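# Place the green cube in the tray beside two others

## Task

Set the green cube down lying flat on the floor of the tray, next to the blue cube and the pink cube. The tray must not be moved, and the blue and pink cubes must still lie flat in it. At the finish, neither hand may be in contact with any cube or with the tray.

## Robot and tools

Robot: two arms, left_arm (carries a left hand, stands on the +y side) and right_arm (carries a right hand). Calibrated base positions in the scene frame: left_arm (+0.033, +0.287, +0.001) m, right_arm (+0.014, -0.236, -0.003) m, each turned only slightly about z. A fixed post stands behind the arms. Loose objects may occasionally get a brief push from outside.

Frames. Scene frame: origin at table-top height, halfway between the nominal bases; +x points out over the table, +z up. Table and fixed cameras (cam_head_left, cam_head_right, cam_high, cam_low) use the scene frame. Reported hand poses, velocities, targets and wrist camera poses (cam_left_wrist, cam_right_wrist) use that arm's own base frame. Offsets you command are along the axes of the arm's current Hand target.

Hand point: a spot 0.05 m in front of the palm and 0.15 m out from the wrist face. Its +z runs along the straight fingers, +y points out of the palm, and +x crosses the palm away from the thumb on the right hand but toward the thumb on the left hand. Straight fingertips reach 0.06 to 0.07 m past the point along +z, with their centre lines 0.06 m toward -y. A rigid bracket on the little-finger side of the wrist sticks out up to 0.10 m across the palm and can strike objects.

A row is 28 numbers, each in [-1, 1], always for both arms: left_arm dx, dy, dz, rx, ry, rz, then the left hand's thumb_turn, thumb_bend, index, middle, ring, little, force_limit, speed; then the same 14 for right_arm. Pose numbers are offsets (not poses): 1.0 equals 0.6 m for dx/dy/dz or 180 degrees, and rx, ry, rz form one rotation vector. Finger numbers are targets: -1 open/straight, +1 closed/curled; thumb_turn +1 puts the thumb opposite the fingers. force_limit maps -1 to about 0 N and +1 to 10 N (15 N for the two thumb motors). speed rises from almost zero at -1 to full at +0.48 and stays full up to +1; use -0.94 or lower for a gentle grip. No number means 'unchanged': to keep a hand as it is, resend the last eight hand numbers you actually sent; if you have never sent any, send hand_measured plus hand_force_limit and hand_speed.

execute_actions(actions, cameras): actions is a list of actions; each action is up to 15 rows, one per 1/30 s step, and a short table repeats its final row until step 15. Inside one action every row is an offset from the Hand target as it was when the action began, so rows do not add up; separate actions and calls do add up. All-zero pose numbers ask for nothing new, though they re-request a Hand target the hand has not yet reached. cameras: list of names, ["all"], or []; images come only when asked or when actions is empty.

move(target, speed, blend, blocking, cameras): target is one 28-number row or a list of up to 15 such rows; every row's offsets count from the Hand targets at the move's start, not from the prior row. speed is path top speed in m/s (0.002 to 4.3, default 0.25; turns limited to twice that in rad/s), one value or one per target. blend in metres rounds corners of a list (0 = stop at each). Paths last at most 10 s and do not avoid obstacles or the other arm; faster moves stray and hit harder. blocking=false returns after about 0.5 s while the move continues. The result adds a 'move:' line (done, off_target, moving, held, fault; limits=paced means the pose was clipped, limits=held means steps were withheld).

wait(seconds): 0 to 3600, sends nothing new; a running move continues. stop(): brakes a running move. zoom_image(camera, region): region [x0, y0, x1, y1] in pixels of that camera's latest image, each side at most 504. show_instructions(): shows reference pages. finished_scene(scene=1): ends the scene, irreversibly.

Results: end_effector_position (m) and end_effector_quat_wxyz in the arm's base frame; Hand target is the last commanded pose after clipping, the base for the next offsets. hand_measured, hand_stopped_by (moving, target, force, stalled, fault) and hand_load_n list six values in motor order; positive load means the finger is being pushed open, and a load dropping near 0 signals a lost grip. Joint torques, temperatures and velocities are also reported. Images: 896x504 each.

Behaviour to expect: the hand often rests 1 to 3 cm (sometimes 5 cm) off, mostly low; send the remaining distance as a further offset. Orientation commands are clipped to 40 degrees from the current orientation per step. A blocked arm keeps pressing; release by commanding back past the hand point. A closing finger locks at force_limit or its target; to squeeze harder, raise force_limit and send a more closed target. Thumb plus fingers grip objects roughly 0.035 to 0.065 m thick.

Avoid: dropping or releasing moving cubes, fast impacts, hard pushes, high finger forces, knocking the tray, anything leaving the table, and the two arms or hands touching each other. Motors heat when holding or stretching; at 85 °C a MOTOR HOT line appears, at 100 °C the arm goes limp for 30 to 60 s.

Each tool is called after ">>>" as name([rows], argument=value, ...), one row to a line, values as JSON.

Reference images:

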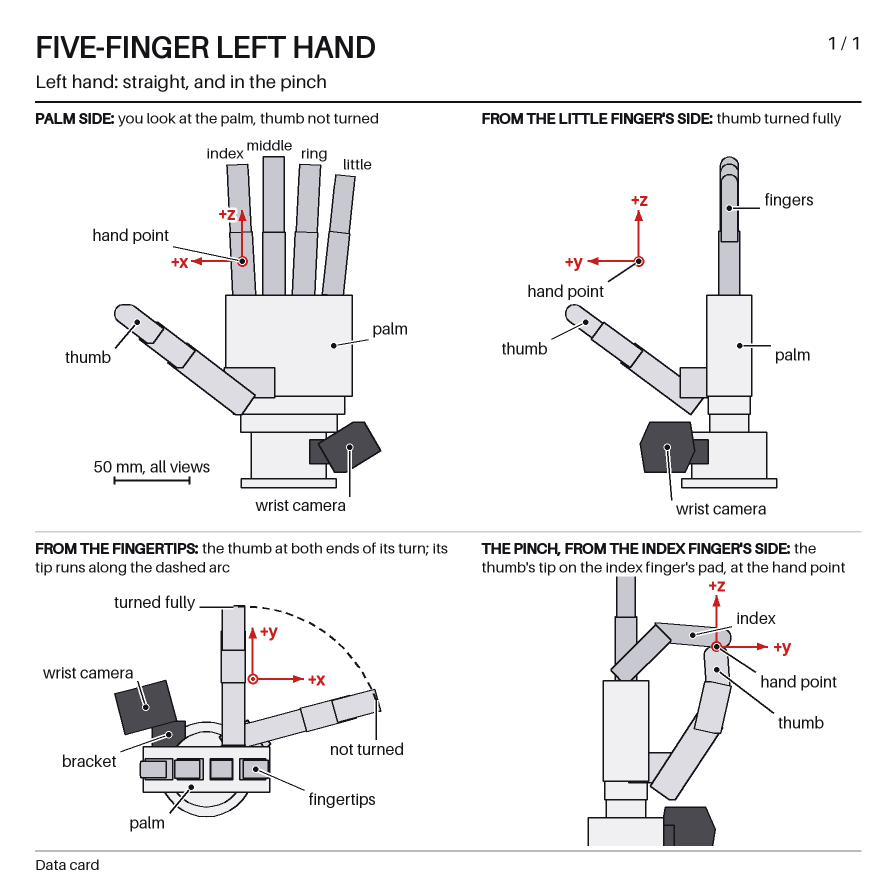

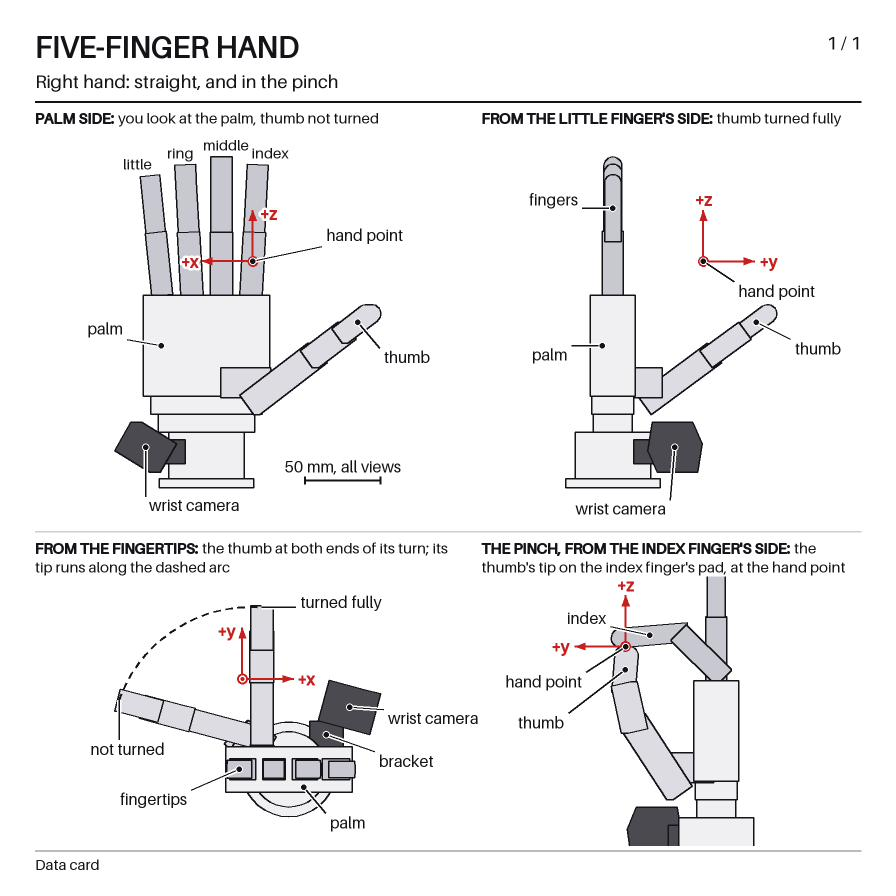

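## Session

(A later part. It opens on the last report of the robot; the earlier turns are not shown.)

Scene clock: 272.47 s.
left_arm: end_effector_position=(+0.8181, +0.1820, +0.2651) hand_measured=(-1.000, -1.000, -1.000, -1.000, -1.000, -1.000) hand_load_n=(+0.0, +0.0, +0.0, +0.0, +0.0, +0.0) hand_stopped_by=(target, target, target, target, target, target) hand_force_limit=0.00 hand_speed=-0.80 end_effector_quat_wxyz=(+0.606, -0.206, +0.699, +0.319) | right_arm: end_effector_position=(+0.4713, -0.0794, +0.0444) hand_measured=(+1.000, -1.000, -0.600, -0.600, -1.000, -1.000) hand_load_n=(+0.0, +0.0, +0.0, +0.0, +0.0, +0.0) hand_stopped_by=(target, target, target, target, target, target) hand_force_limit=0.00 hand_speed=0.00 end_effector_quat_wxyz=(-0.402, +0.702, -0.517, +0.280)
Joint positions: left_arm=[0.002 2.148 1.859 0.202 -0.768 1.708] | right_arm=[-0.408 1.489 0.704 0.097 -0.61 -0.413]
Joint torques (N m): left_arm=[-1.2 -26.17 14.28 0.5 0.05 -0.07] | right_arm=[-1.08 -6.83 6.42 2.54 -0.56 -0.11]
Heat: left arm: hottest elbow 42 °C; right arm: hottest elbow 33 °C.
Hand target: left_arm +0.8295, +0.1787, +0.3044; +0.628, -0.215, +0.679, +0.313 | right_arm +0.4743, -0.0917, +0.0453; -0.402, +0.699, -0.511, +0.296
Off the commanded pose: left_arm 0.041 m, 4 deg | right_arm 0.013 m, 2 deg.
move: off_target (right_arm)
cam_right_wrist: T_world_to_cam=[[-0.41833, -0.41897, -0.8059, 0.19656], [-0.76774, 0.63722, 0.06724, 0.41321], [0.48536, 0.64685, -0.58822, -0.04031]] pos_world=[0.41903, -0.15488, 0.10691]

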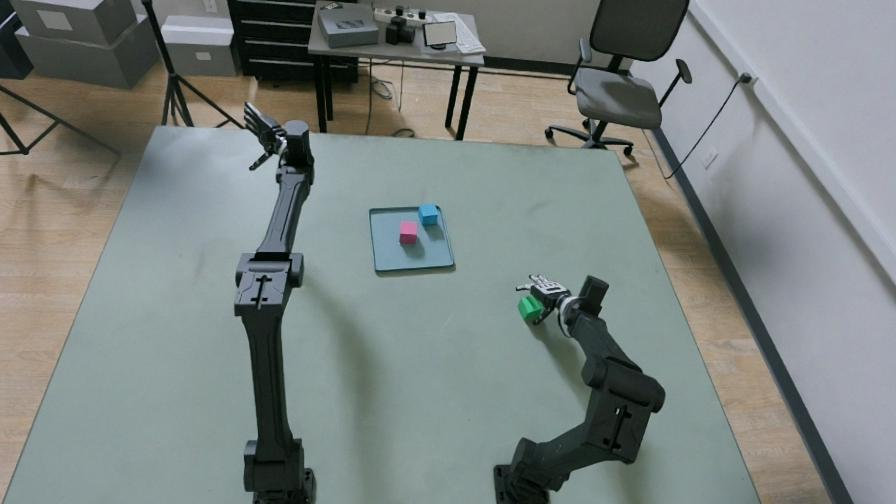

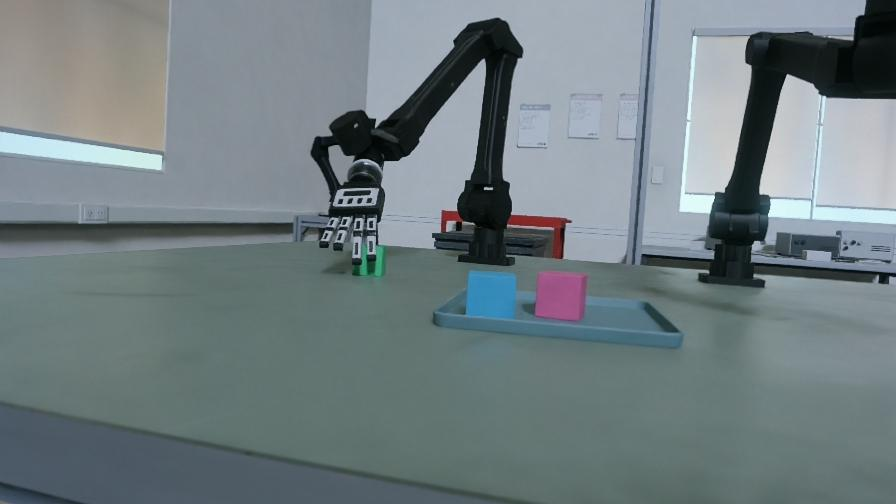

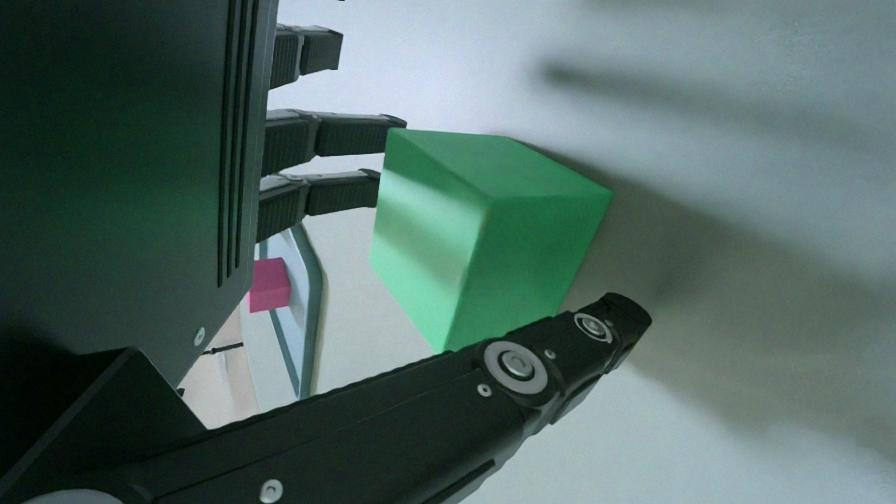

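>>> move(target=[0,0,0,0,0,0,-1,-1,-1,-1,-1,-1,0.0,-0.8,0,0,0,0,0,0,1,-0.2,0.05,0.05,-1,-1,-0.4,-0.93], cameras=["cam_head_left","cam_low","cam_right_wrist"])

Scene clock: 292.40 s.
left_arm: end_effector_position=(+0.8181, +0.1820, +0.2651) hand_measured=(-1.000, -1.000, -1.000, -1.000, -1.000, -1.000) hand_load_n=(+0.0, +0.0, +0.0, +0.0, +0.0, +0.0) hand_stopped_by=(target, target, target, target, target, target) hand_force_limit=0.00 hand_speed=-0.80 end_effector_quat_wxyz=(+0.606, -0.206, +0.699, +0.319) | right_arm: end_effector_position=(+0.4713, -0.0791, +0.0445) hand_measured=(+1.000, -0.726, -0.050, -0.070, -1.000, -1.000) hand_load_n=(+0.0, +6.0, +3.5, +2.5, +0.0, +0.0) hand_stopped_by=(target, force, force, force, target, target) hand_force_limit=-0.40 hand_speed=-0.93 end_effector_quat_wxyz=(-0.402, +0.702, -0.517, +0.279)
Joint positions: left_arm=[0.002 2.148 1.859 0.202 -0.768 1.708] | right_arm=[-0.408 1.489 0.704 0.097 -0.611 -0.413]
Joint torques (N m): left_arm=[-0.15 -26.4 14.15 0.81 0.12 0.01] | right_arm=[-1.08 -6.77 6.39 2.52 -0.5 -0.11]
Heat: left arm: hottest elbow 43 °C; right arm: hottest elbow 32 °C.
Hand target: left_arm +0.8295, +0.1787, +0.3044; +0.628, -0.215, +0.679, +0.313 | right_arm +0.4743, -0.0917, +0.0453; -0.402, +0.699, -0.511, +0.296
Off the commanded pose: left_arm 0.041 m, 4 deg | right_arm 0.013 m, 2 deg.
move: done
cam_right_wrist: T_world_to_cam=[[-0.41747, -0.41873, -0.80646, 0.19639], [-0.76852, 0.63625, 0.06747, 0.41337], [0.48486, 0.64795, -0.58742, -0.04013]] pos_world=[0.41913, -0.15477, 0.10691]

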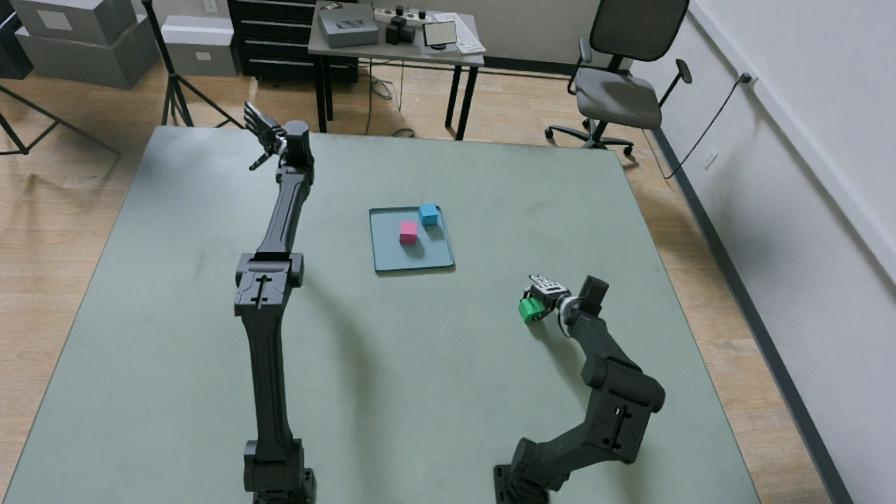

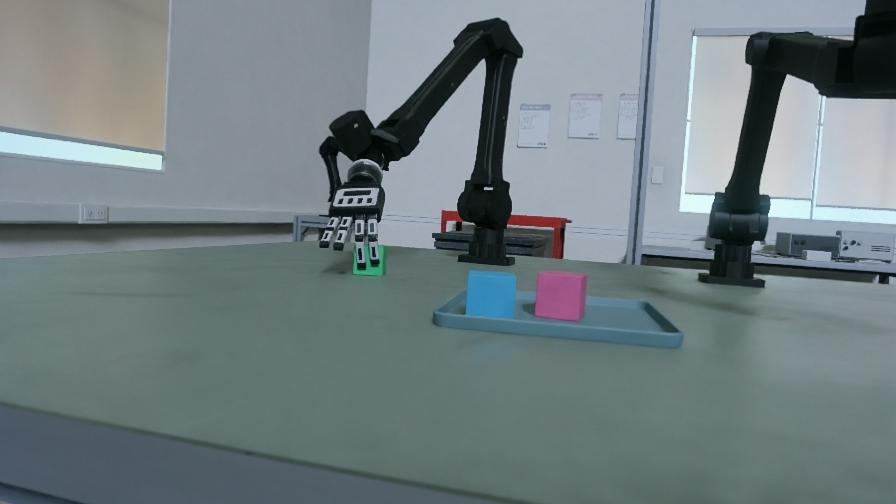

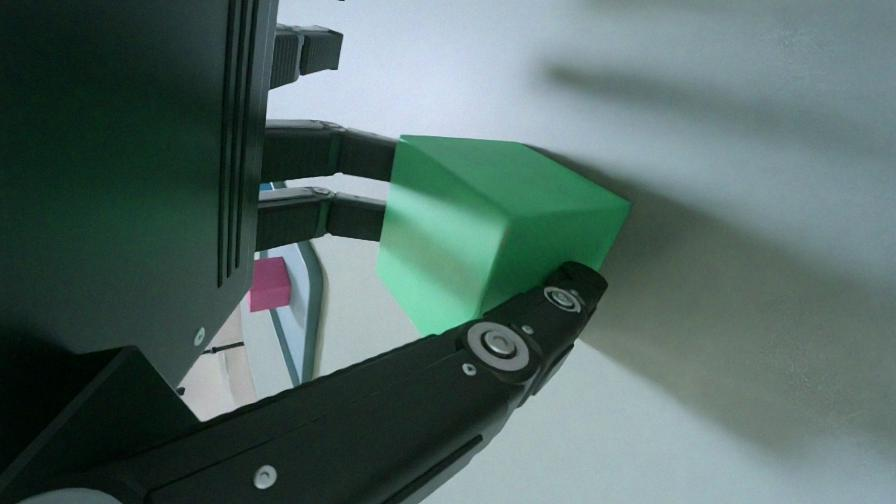

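>>> move(target=[0,0,0,0,0,0,-1,-1,-1,-1,-1,-1,0.0,-0.8,0.0005,-0.1441,-0.0832,0,0,0,1,-0.2,0.05,0.05,-1,-1,-0.4,-0.93], speed=0.07, cameras=["cam_head_left","cam_low","cam_right_wrist"])

>>> zoom_image(camera="cam_low", region=[310, 170, 450, 290])

Scene clock: 310.17 s.
left_arm: end_effector_position=(+0.8181, +0.1820, +0.2651) hand_measured=(-1.000, -1.000, -1.000, -1.000, -1.000, -1.000) hand_load_n=(+0.0, +0.0, +0.0, +0.0, +0.0, +0.0) hand_stopped_by=(target, target, target, target, target, target) hand_force_limit=0.00 hand_speed=-0.80 end_effector_quat_wxyz=(+0.606, -0.206, +0.699, +0.319) | right_arm: end_effector_position=(+0.4569, -0.0736, +0.1120) hand_measured=(+1.000, -0.726, -0.050, -0.070, -1.000, -1.000) hand_load_n=(+0.0, +6.5, +3.0, +2.5, +0.0, +0.0) hand_stopped_by=(target, force, force, force, target, target) hand_force_limit=-0.40 hand_speed=-0.93 end_effector_quat_wxyz=(-0.397, +0.707, -0.522, +0.265)
Joint positions: left_arm=[0.002 2.148 1.859 0.202 -0.768 1.708] | right_arm=[-0.408 1.322 0.777 -0.184 -0.611 -0.426]
Joint torques (N m): left_arm=[-1.26 -26.7 14.5 0.57 0.08 0.01] | right_arm=[-1.03 -7.47 11.71 0.95 -0.51 -0.09]
Heat: left arm: hottest elbow 43 °C; right arm: hottest elbow 32 °C.
Hand target: left_arm +0.8295, +0.1787, +0.3044; +0.628, -0.215, +0.679, +0.313 | right_arm +0.4744, -0.0917, +0.1451; -0.402, +0.699, -0.511, +0.296
Off the commanded pose: left_arm 0.041 m, 4 deg | right_arm 0.042 m, 4 deg.
move: off_target (right_arm)
cam_right_wrist: T_world_to_cam=[[-0.44127, -0.41672, -0.79475, 0.25679], [-0.76997, 0.63069, 0.09682, 0.39124], [0.4609, 0.65465, -0.59917, 0.01559]] pos_world=[0.40737, -0.14995, 0.17554]

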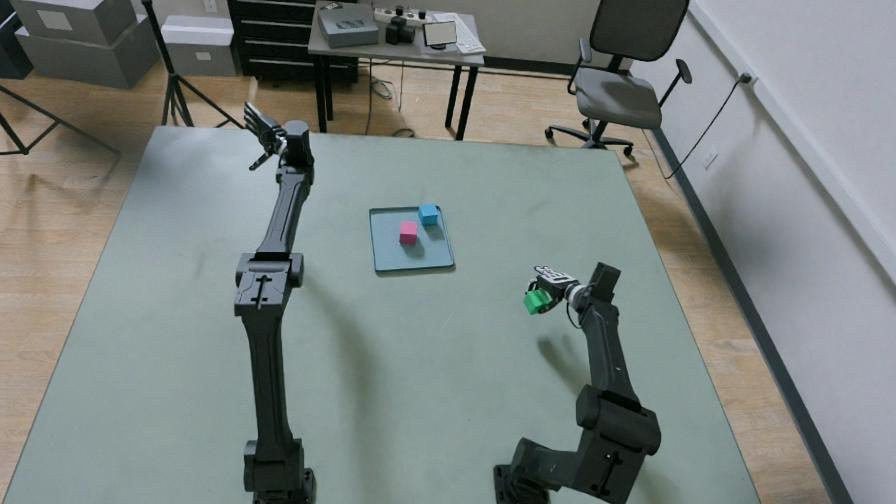

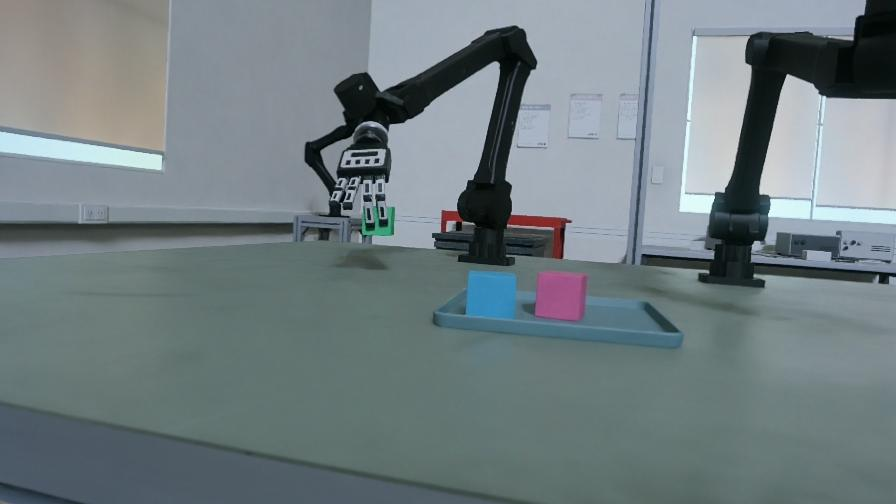

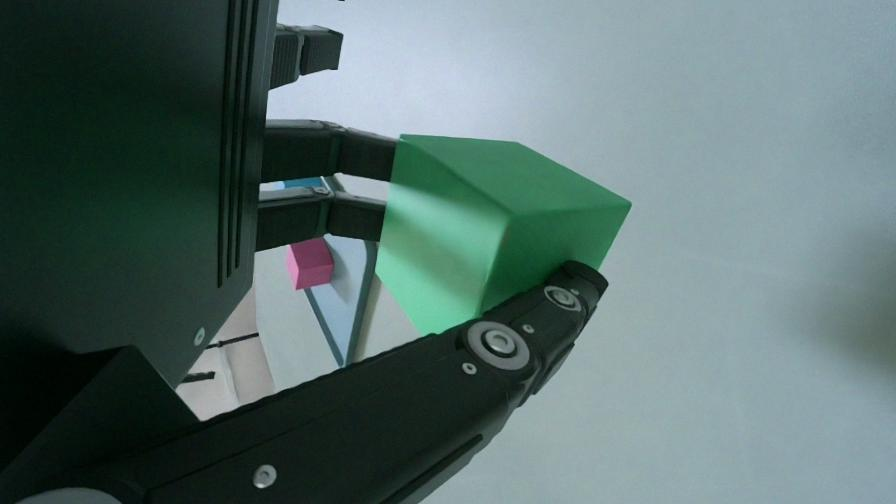

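Scaled by 3.600 from the camera's image (finer frame: 1280x720).

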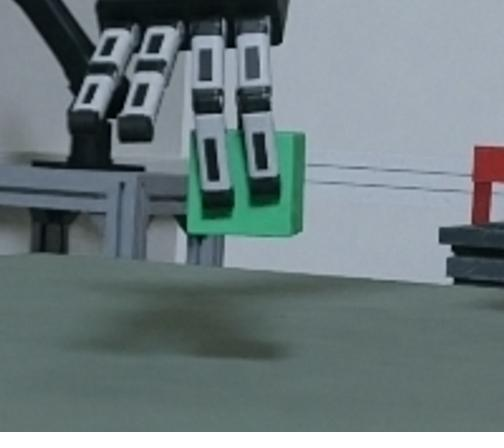

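>>> move(target=[0,0,0,0,0,0,-1,-1,-1,-1,-1,-1,0.0,-0.8,-0.351,-0.2372,0.3757,0,0,0,1,-0.2,0.05,0.05,-1,-1,-0.4,-0.93], speed=0.15, cameras=["all"])

>>> zoom_image(camera="cam_high", region=[400, 160, 640, 330])

>>> zoom_image(camera="cam_head_right", region=[370, 180, 520, 290])

>>> zoom_image(camera="cam_low", region=[380, 150, 700, 370])

Scene clock: 337.17 s.
left_arm: end_effector_position=(+0.8181, +0.1820, +0.2651) hand_measured=(-1.000, -1.000, -1.000, -1.000, -1.000, -1.000) hand_load_n=(+0.0, +0.0, +0.0, +0.0, +0.0, +0.0) hand_stopped_by=(target, target, target, target, target, target) hand_force_limit=0.00 hand_speed=-0.80 end_effector_quat_wxyz=(+0.606, -0.206, +0.699, +0.319) | right_arm: end_effector_position=(+0.6429, +0.1810, +0.1270) hand_measured=(+1.000, -0.726, -0.050, -0.070, -1.000, -1.000) hand_load_n=(+0.0, +6.5, +2.5, +3.0, +0.0, +0.0) hand_stopped_by=(target, force, force, force, target, target) hand_force_limit=-0.40 hand_speed=-0.93 end_effector_quat_wxyz=(-0.381, +0.713, -0.515, +0.285)
Joint positions: left_arm=[0.002 2.148 1.859 0.202 -0.768 1.708] | right_arm=[0.213 1.699 1.23 -0.11 -0.074 -0.065]
Joint torques (N m): left_arm=[-1.14 -25.99 14.38 0.57 0.11 0.01] | right_arm=[0.91 -11.58 12.46 1.51 0.02 0.09]
Heat: left arm: hottest elbow 44 °C; right arm: hottest elbow 36 °C.
Hand target: left_arm +0.8295, +0.1787, +0.3044; +0.628, -0.215, +0.679, +0.313 | right_arm +0.6648, +0.1895, +0.1548; -0.402, +0.699, -0.511, +0.296
Off the commanded pose: left_arm 0.041 m, 4 deg | right_arm 0.036 m, 3 deg.
move: off_target (right_arm)
cam_left_wrist: T_world_to_cam=[[0.59191, -0.67065, -0.44707, -0.24563], [-0.69822, -0.14956, -0.70008, 0.77499], [0.40264, 0.72654, -0.55679, -0.20507]] pos_world=[0.76908, 0.10017, 0.31856]
cam_right_wrist: T_world_to_cam=[[-0.43274, -0.45326, -0.77929, 0.4561], [-0.76544, 0.64141, 0.05199, 0.37321], [0.47628, 0.619, -0.6245, -0.22795]] pos_world=[0.59161, 0.10845, 0.19367]

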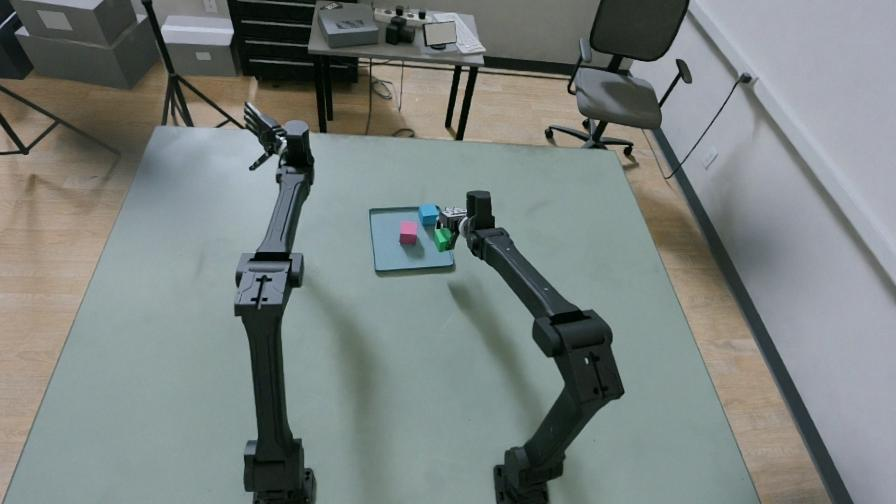

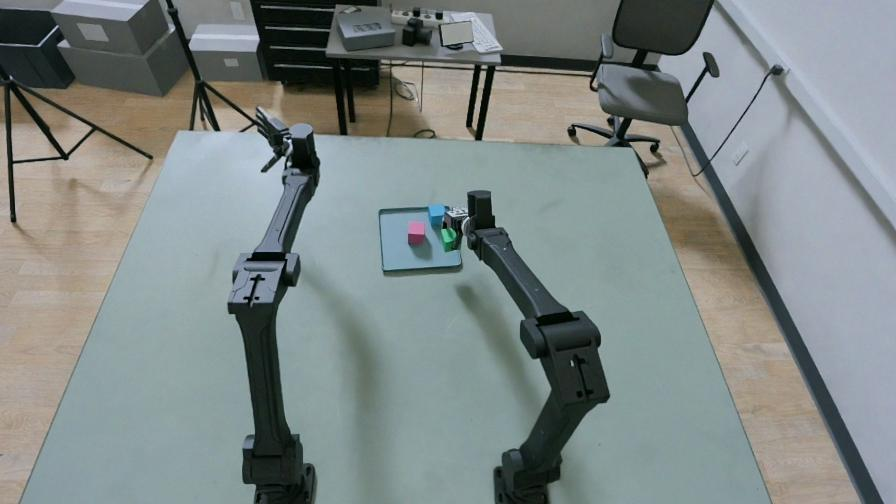

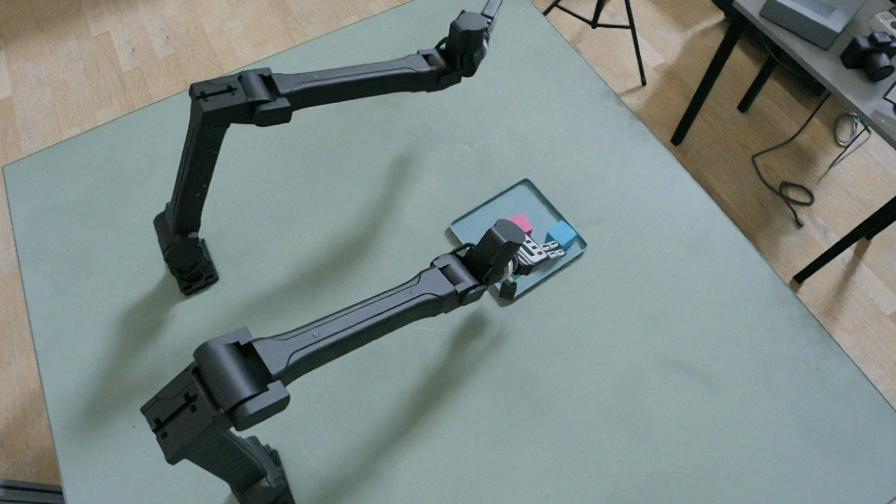

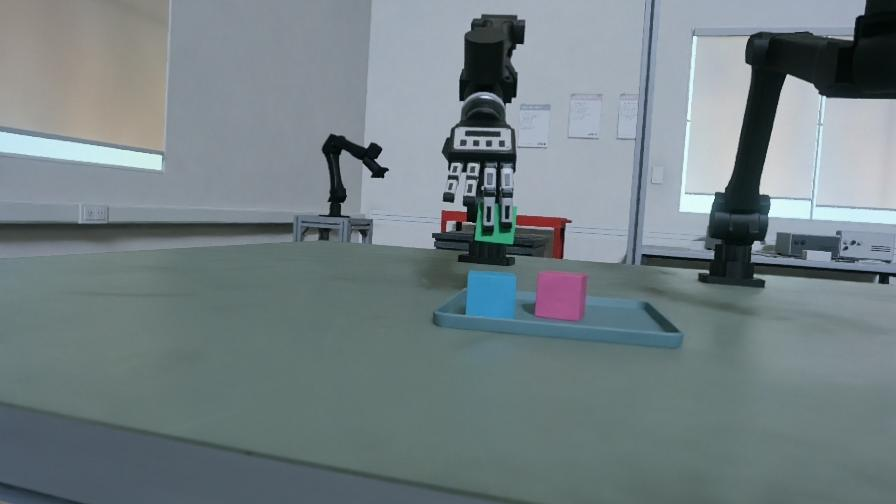

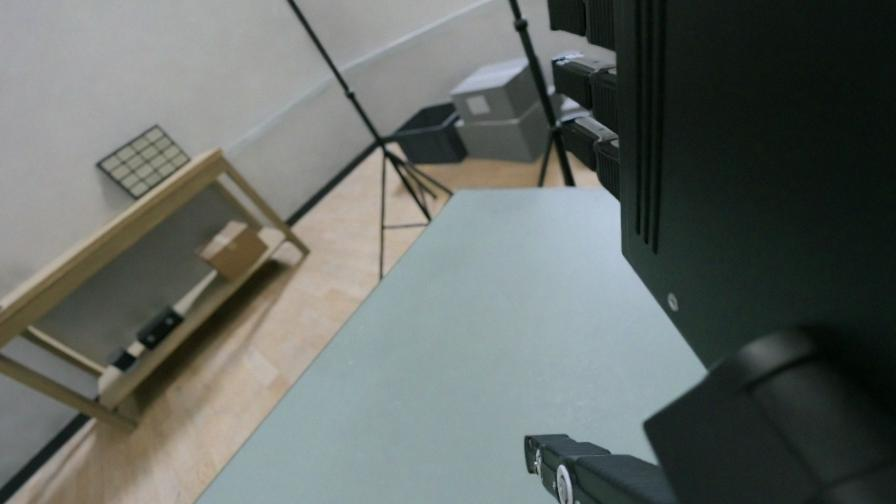

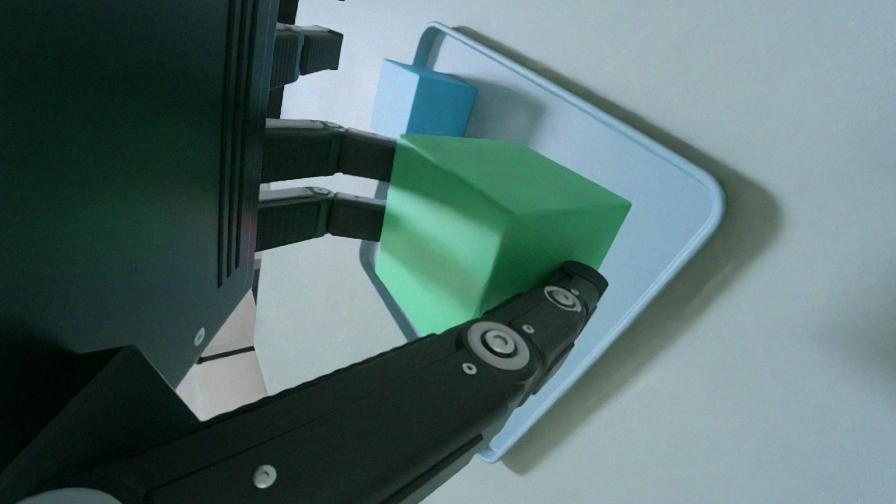

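Scaled by 2.100 from the camera's image (finer frame: 1280x720).

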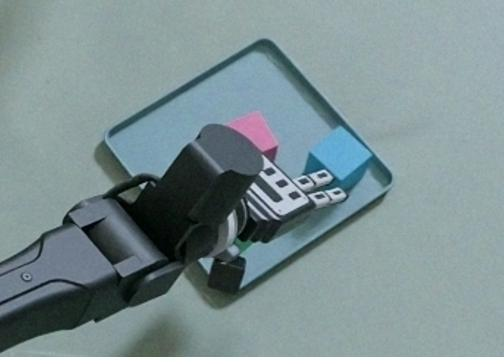

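Scaled by 3.360 from the camera's image (finer frame: 1280x720).

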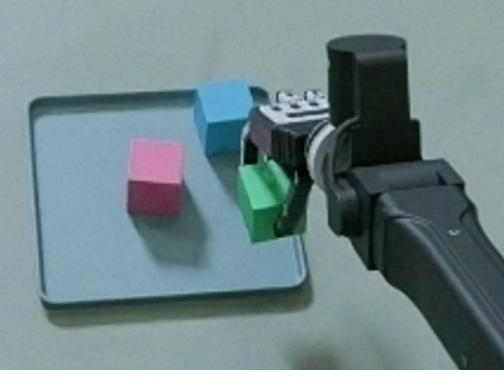

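Scaled by 1.575 from the camera's image (finer frame: 1280x720).

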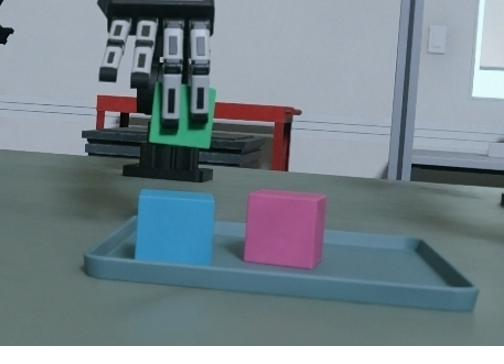

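>>> move(target=[0,0,0,0,0,0,-1,-1,-1,-1,-1,-1,0.0,-0.8,-0.0267,0.086,0.1002,0.008,-0.0065,0.0104,1,-0.2,0.05,0.05,-1,-1,-0.4,-0.93], speed=0.08, cameras=["cam_head_left","cam_head_right","cam_high","cam_low","cam_right_wrist"])

>>> zoom_image(camera="cam_high", region=[400, 160, 640, 330])

>>> zoom_image(camera="cam_head_right", region=[370, 180, 520, 290])

>>> zoom_image(camera="cam_low", region=[420, 200, 700, 370])

Scene clock: 380.90 s.
left_arm: end_effector_position=(+0.8181, +0.1820, +0.2651) hand_measured=(-1.000, -1.000, -1.000, -1.000, -1.000, -1.000) hand_load_n=(+0.0, +0.0, +0.0, +0.0, +0.0, +0.0) hand_stopped_by=(target, target, target, target, target, target) hand_force_limit=0.00 hand_speed=-0.80 end_effector_quat_wxyz=(+0.606, -0.206, +0.699, +0.319) | right_arm: end_effector_position=(+0.6686, +0.1904, +0.0576) hand_measured=(+1.000, -0.726, -0.050, -0.070, -1.000, -1.000) hand_load_n=(+0.0, +6.5, +2.5, +3.0, +0.0, +0.0) hand_stopped_by=(target, force, force, force, target, target) hand_force_limit=-0.40 hand_speed=-0.93 end_effector_quat_wxyz=(-0.391, +0.700, -0.529, +0.279)
Joint positions: left_arm=[0.002 2.148 1.859 0.202 -0.768 1.708] | right_arm=[0.215 1.854 1.231 0.052 -0.074 -0.021]
Joint torques (N m): left_arm=[-1.55 -26.52 14.24 0.57 0.12 0.04] | right_arm=[1.49 -13.04 9.92 2.93 -0.11 0.09]
Motor temperatures (°C): left_arm=[25 32 45 25 25 23] | right_arm=[23 27 39 26 23 25]
Heat: left arm: hottest elbow 45 °C; right arm: hottest elbow 39 °C.
Hand target: left_arm +0.8295, +0.1787, +0.3044; +0.628, -0.215, +0.679, +0.313 | right_arm +0.6849, +0.2126, +0.0800; -0.421, +0.689, -0.515, +0.288
Off the commanded pose: left_arm 0.041 m, 4 deg | right_arm 0.035 m, 4 deg.
move: off_target (right_arm)
cam_right_wrist: T_world_to_cam=[[-0.4442, -0.41373, -0.79468, 0.41833], [-0.75063, 0.65611, 0.07799, 0.37626], [0.48913, 0.63115, -0.602, -0.30157]] pos_world=[0.61576, 0.11655, 0.12155]

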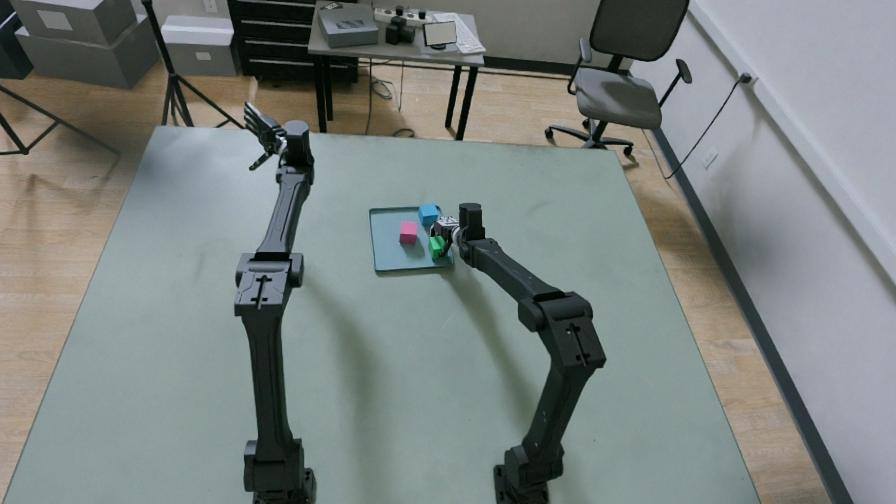

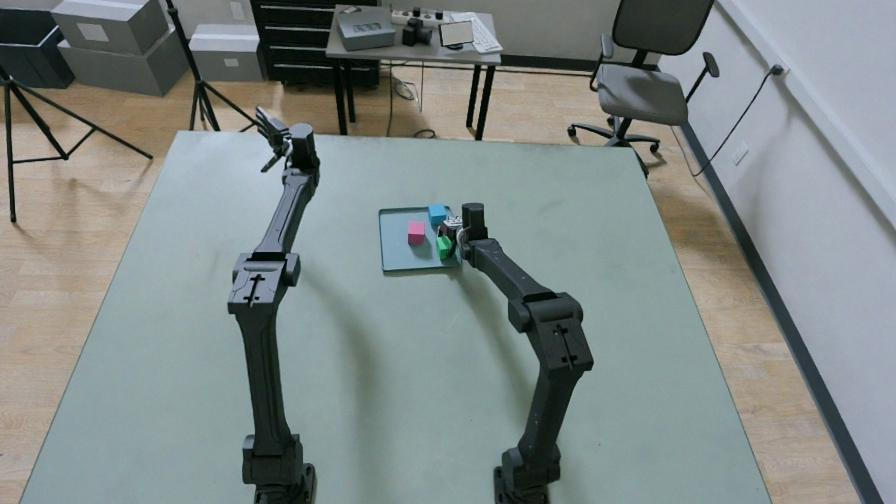

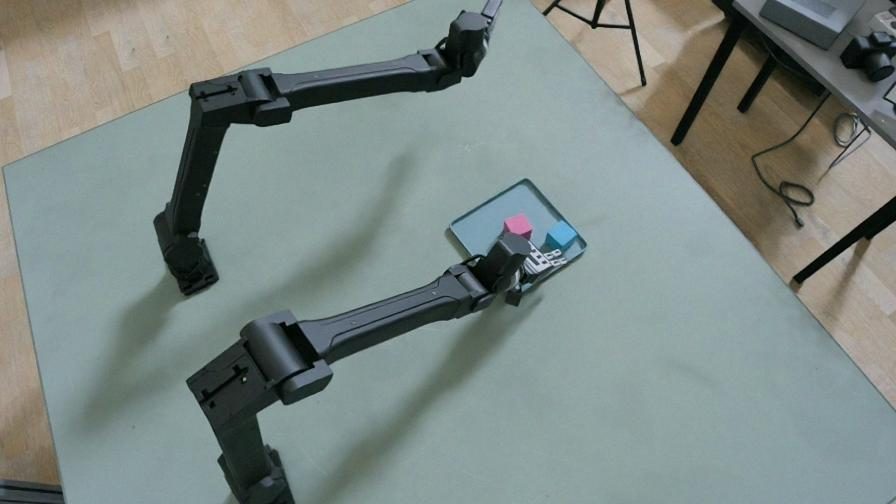

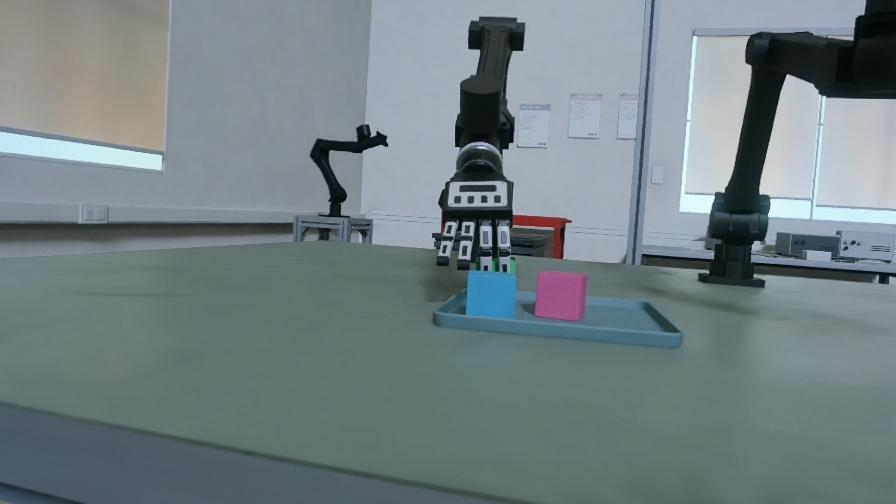

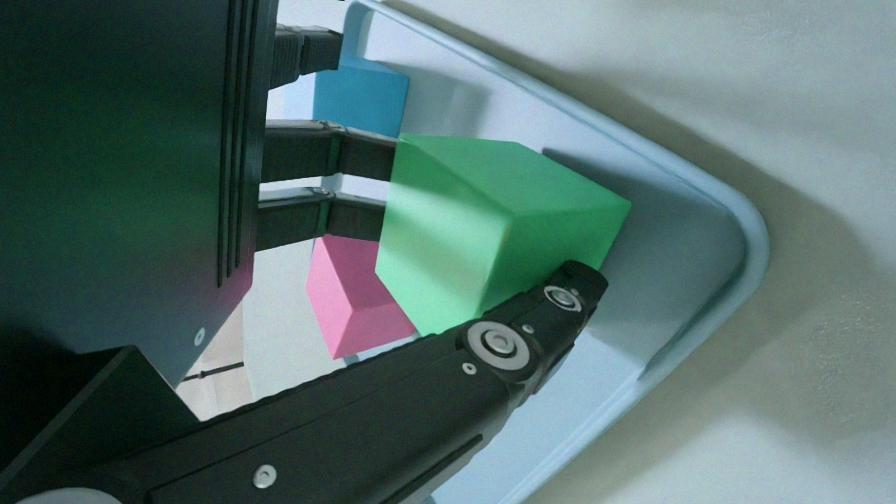

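Scaled by 2.100 from the camera's image (finer frame: 1280x720).

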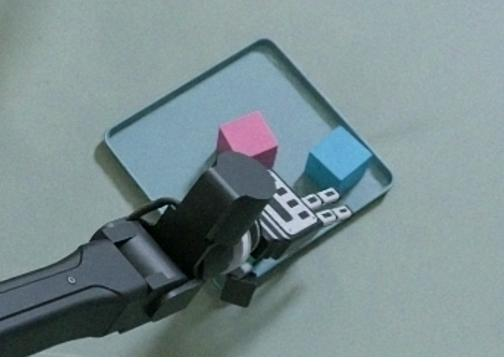

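Scaled by 3.360 from the camera's image (finer frame: 1280x720).

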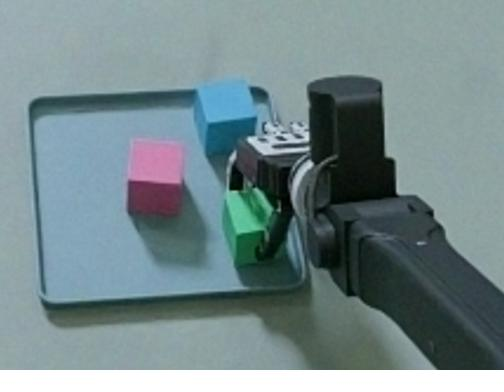

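Scaled by 1.800 from the camera's image (finer frame: 1280x720).

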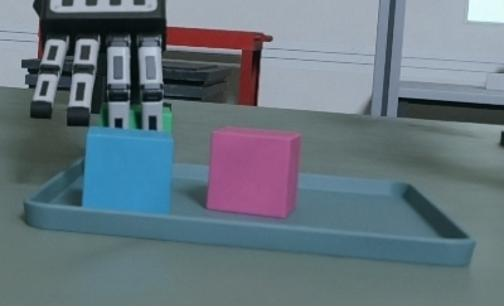

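>>> move(target=[0,0,0,0,0,0,-1,-1,-1,-1,-1,-1,0.0,-0.8,-0.0272,-0.0108,0.022,0.006,0,0,1,-0.2,0.05,0.05,-1,-1,-0.4,-0.93], speed=0.06, cameras=["cam_head_left","cam_head_right","cam_low","cam_right_wrist"])

>>> zoom_image(camera="cam_head_right", region=[370, 180, 520, 290])

>>> zoom_image(camera="cam_low", region=[420, 200, 700, 370])

Scene clock: 403.07 s.
left_arm: end_effector_position=(+0.8181, +0.1820, +0.2651) hand_measured=(-1.000, -1.000, -1.000, -1.000, -1.000, -1.000) hand_load_n=(+0.0, +0.0, +0.0, +0.0, +0.0, +0.0) hand_stopped_by=(target, target, target, target, target, target) hand_force_limit=0.00 hand_speed=-0.80 end_effector_quat_wxyz=(+0.606, -0.206, +0.699, +0.319) | right_arm: end_effector_position=(+0.6643, +0.2204, +0.0516) hand_measured=(+1.000, -0.726, -0.050, -0.070, -1.000, -1.000) hand_load_n=(+0.0, +6.0, +3.0, +3.0, +0.0, +0.0) hand_stopped_by=(target, force, force, force, target, target) hand_force_limit=-0.40 hand_speed=-0.93 end_effector_quat_wxyz=(-0.396, +0.703, -0.522, +0.275)
Joint positions: left_arm=[0.002 2.148 1.859 0.202 -0.768 1.708] | right_arm=[0.262 1.871 1.234 0.072 -0.053 -0.002]
Joint torques (N m): left_arm=[-0.44 -27.05 14.28 0.61 0.11 0.03] | right_arm=[1.2 -12.51 11.62 2.85 0.06 0.07]
Heat: left arm: hottest elbow 45 °C; right arm: hottest elbow 39 °C.
Hand target: left_arm +0.8295, +0.1787, +0.3044; +0.628, -0.215, +0.679, +0.313 | right_arm +0.6939, +0.2326, +0.0800; -0.428, +0.685, -0.512, +0.293
Off the commanded pose: left_arm 0.041 m, 4 deg | right_arm 0.043 m, 5 deg.
move: off_target (right_arm)
cam_right_wrist: T_world_to_cam=[[-0.43294, -0.41832, -0.79848, 0.41781], [-0.76364, 0.64088, 0.07829, 0.36584], [0.47898, 0.64365, -0.59691, -0.31832]] pos_world=[0.61272, 0.14521, 0.11497]

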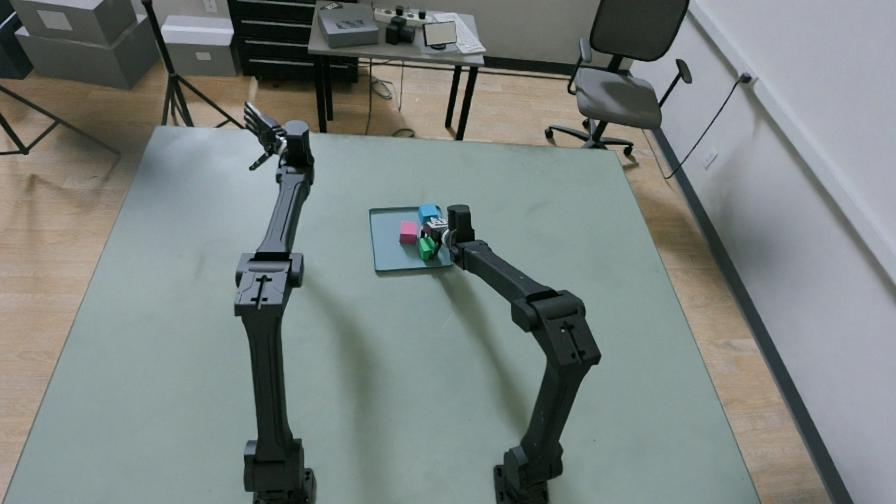

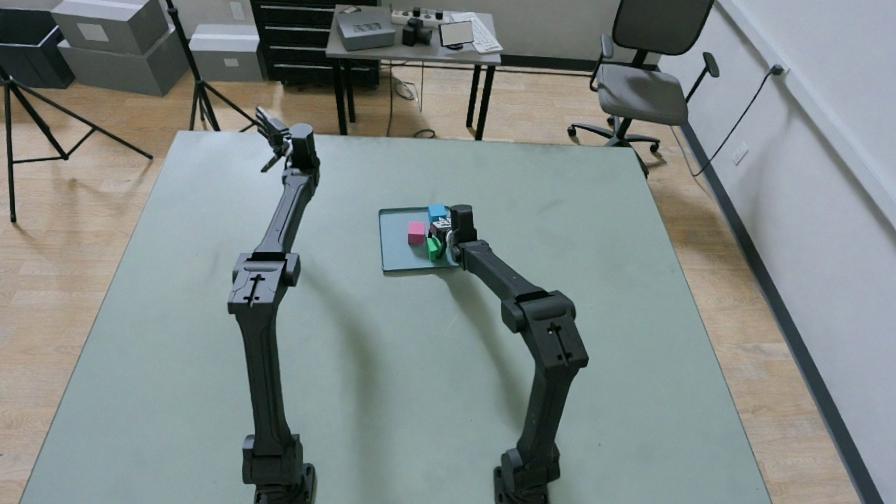

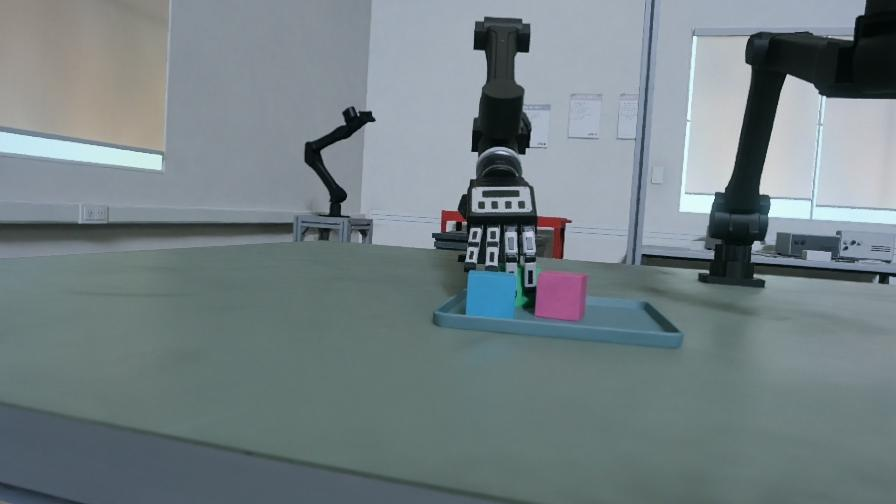

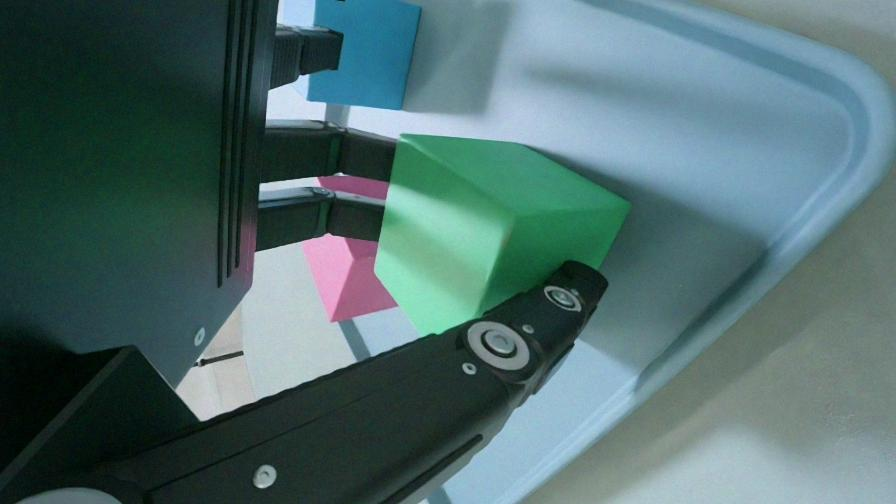

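Scaled by 3.360 from the camera's image (finer frame: 1280x720).

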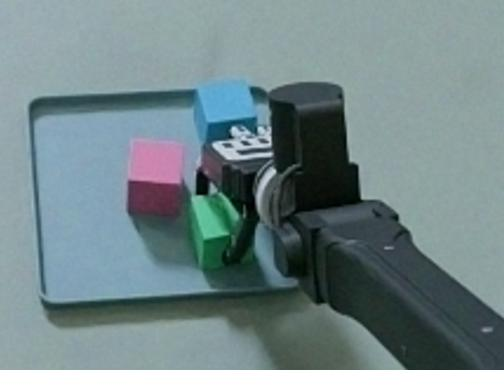

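Scaled by 1.800 from the camera's image (finer frame: 1280x720).

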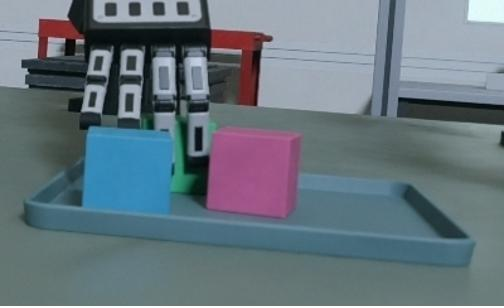

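>>> zoom_image(camera="cam_right_wrist", region=[250, 100, 650, 360])

Scaled by 1.260 from the camera's image (finer frame: 1280x720).

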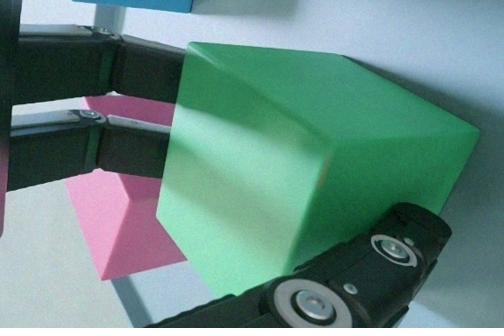

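>>> zoom_image(camera="cam_head_left", region=[395, 210, 475, 280])

>>> zoom_image(camera="cam_low", region=[460, 250, 600, 340])

Scaled by 6.300 from the camera's image (finer frame: 1280x720).

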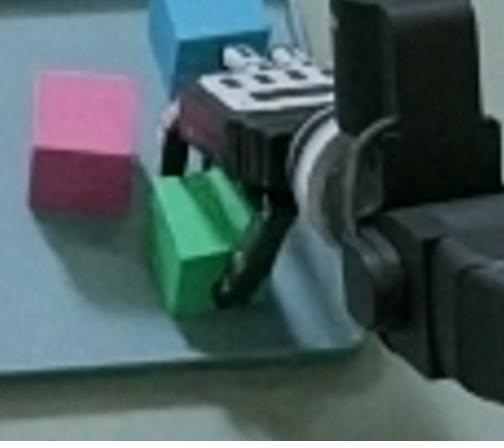

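Scaled by 3.600 from the camera's image (finer frame: 1280x720).

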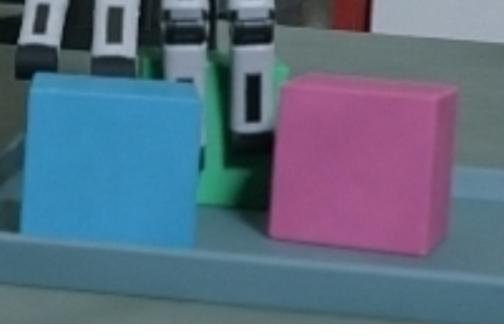

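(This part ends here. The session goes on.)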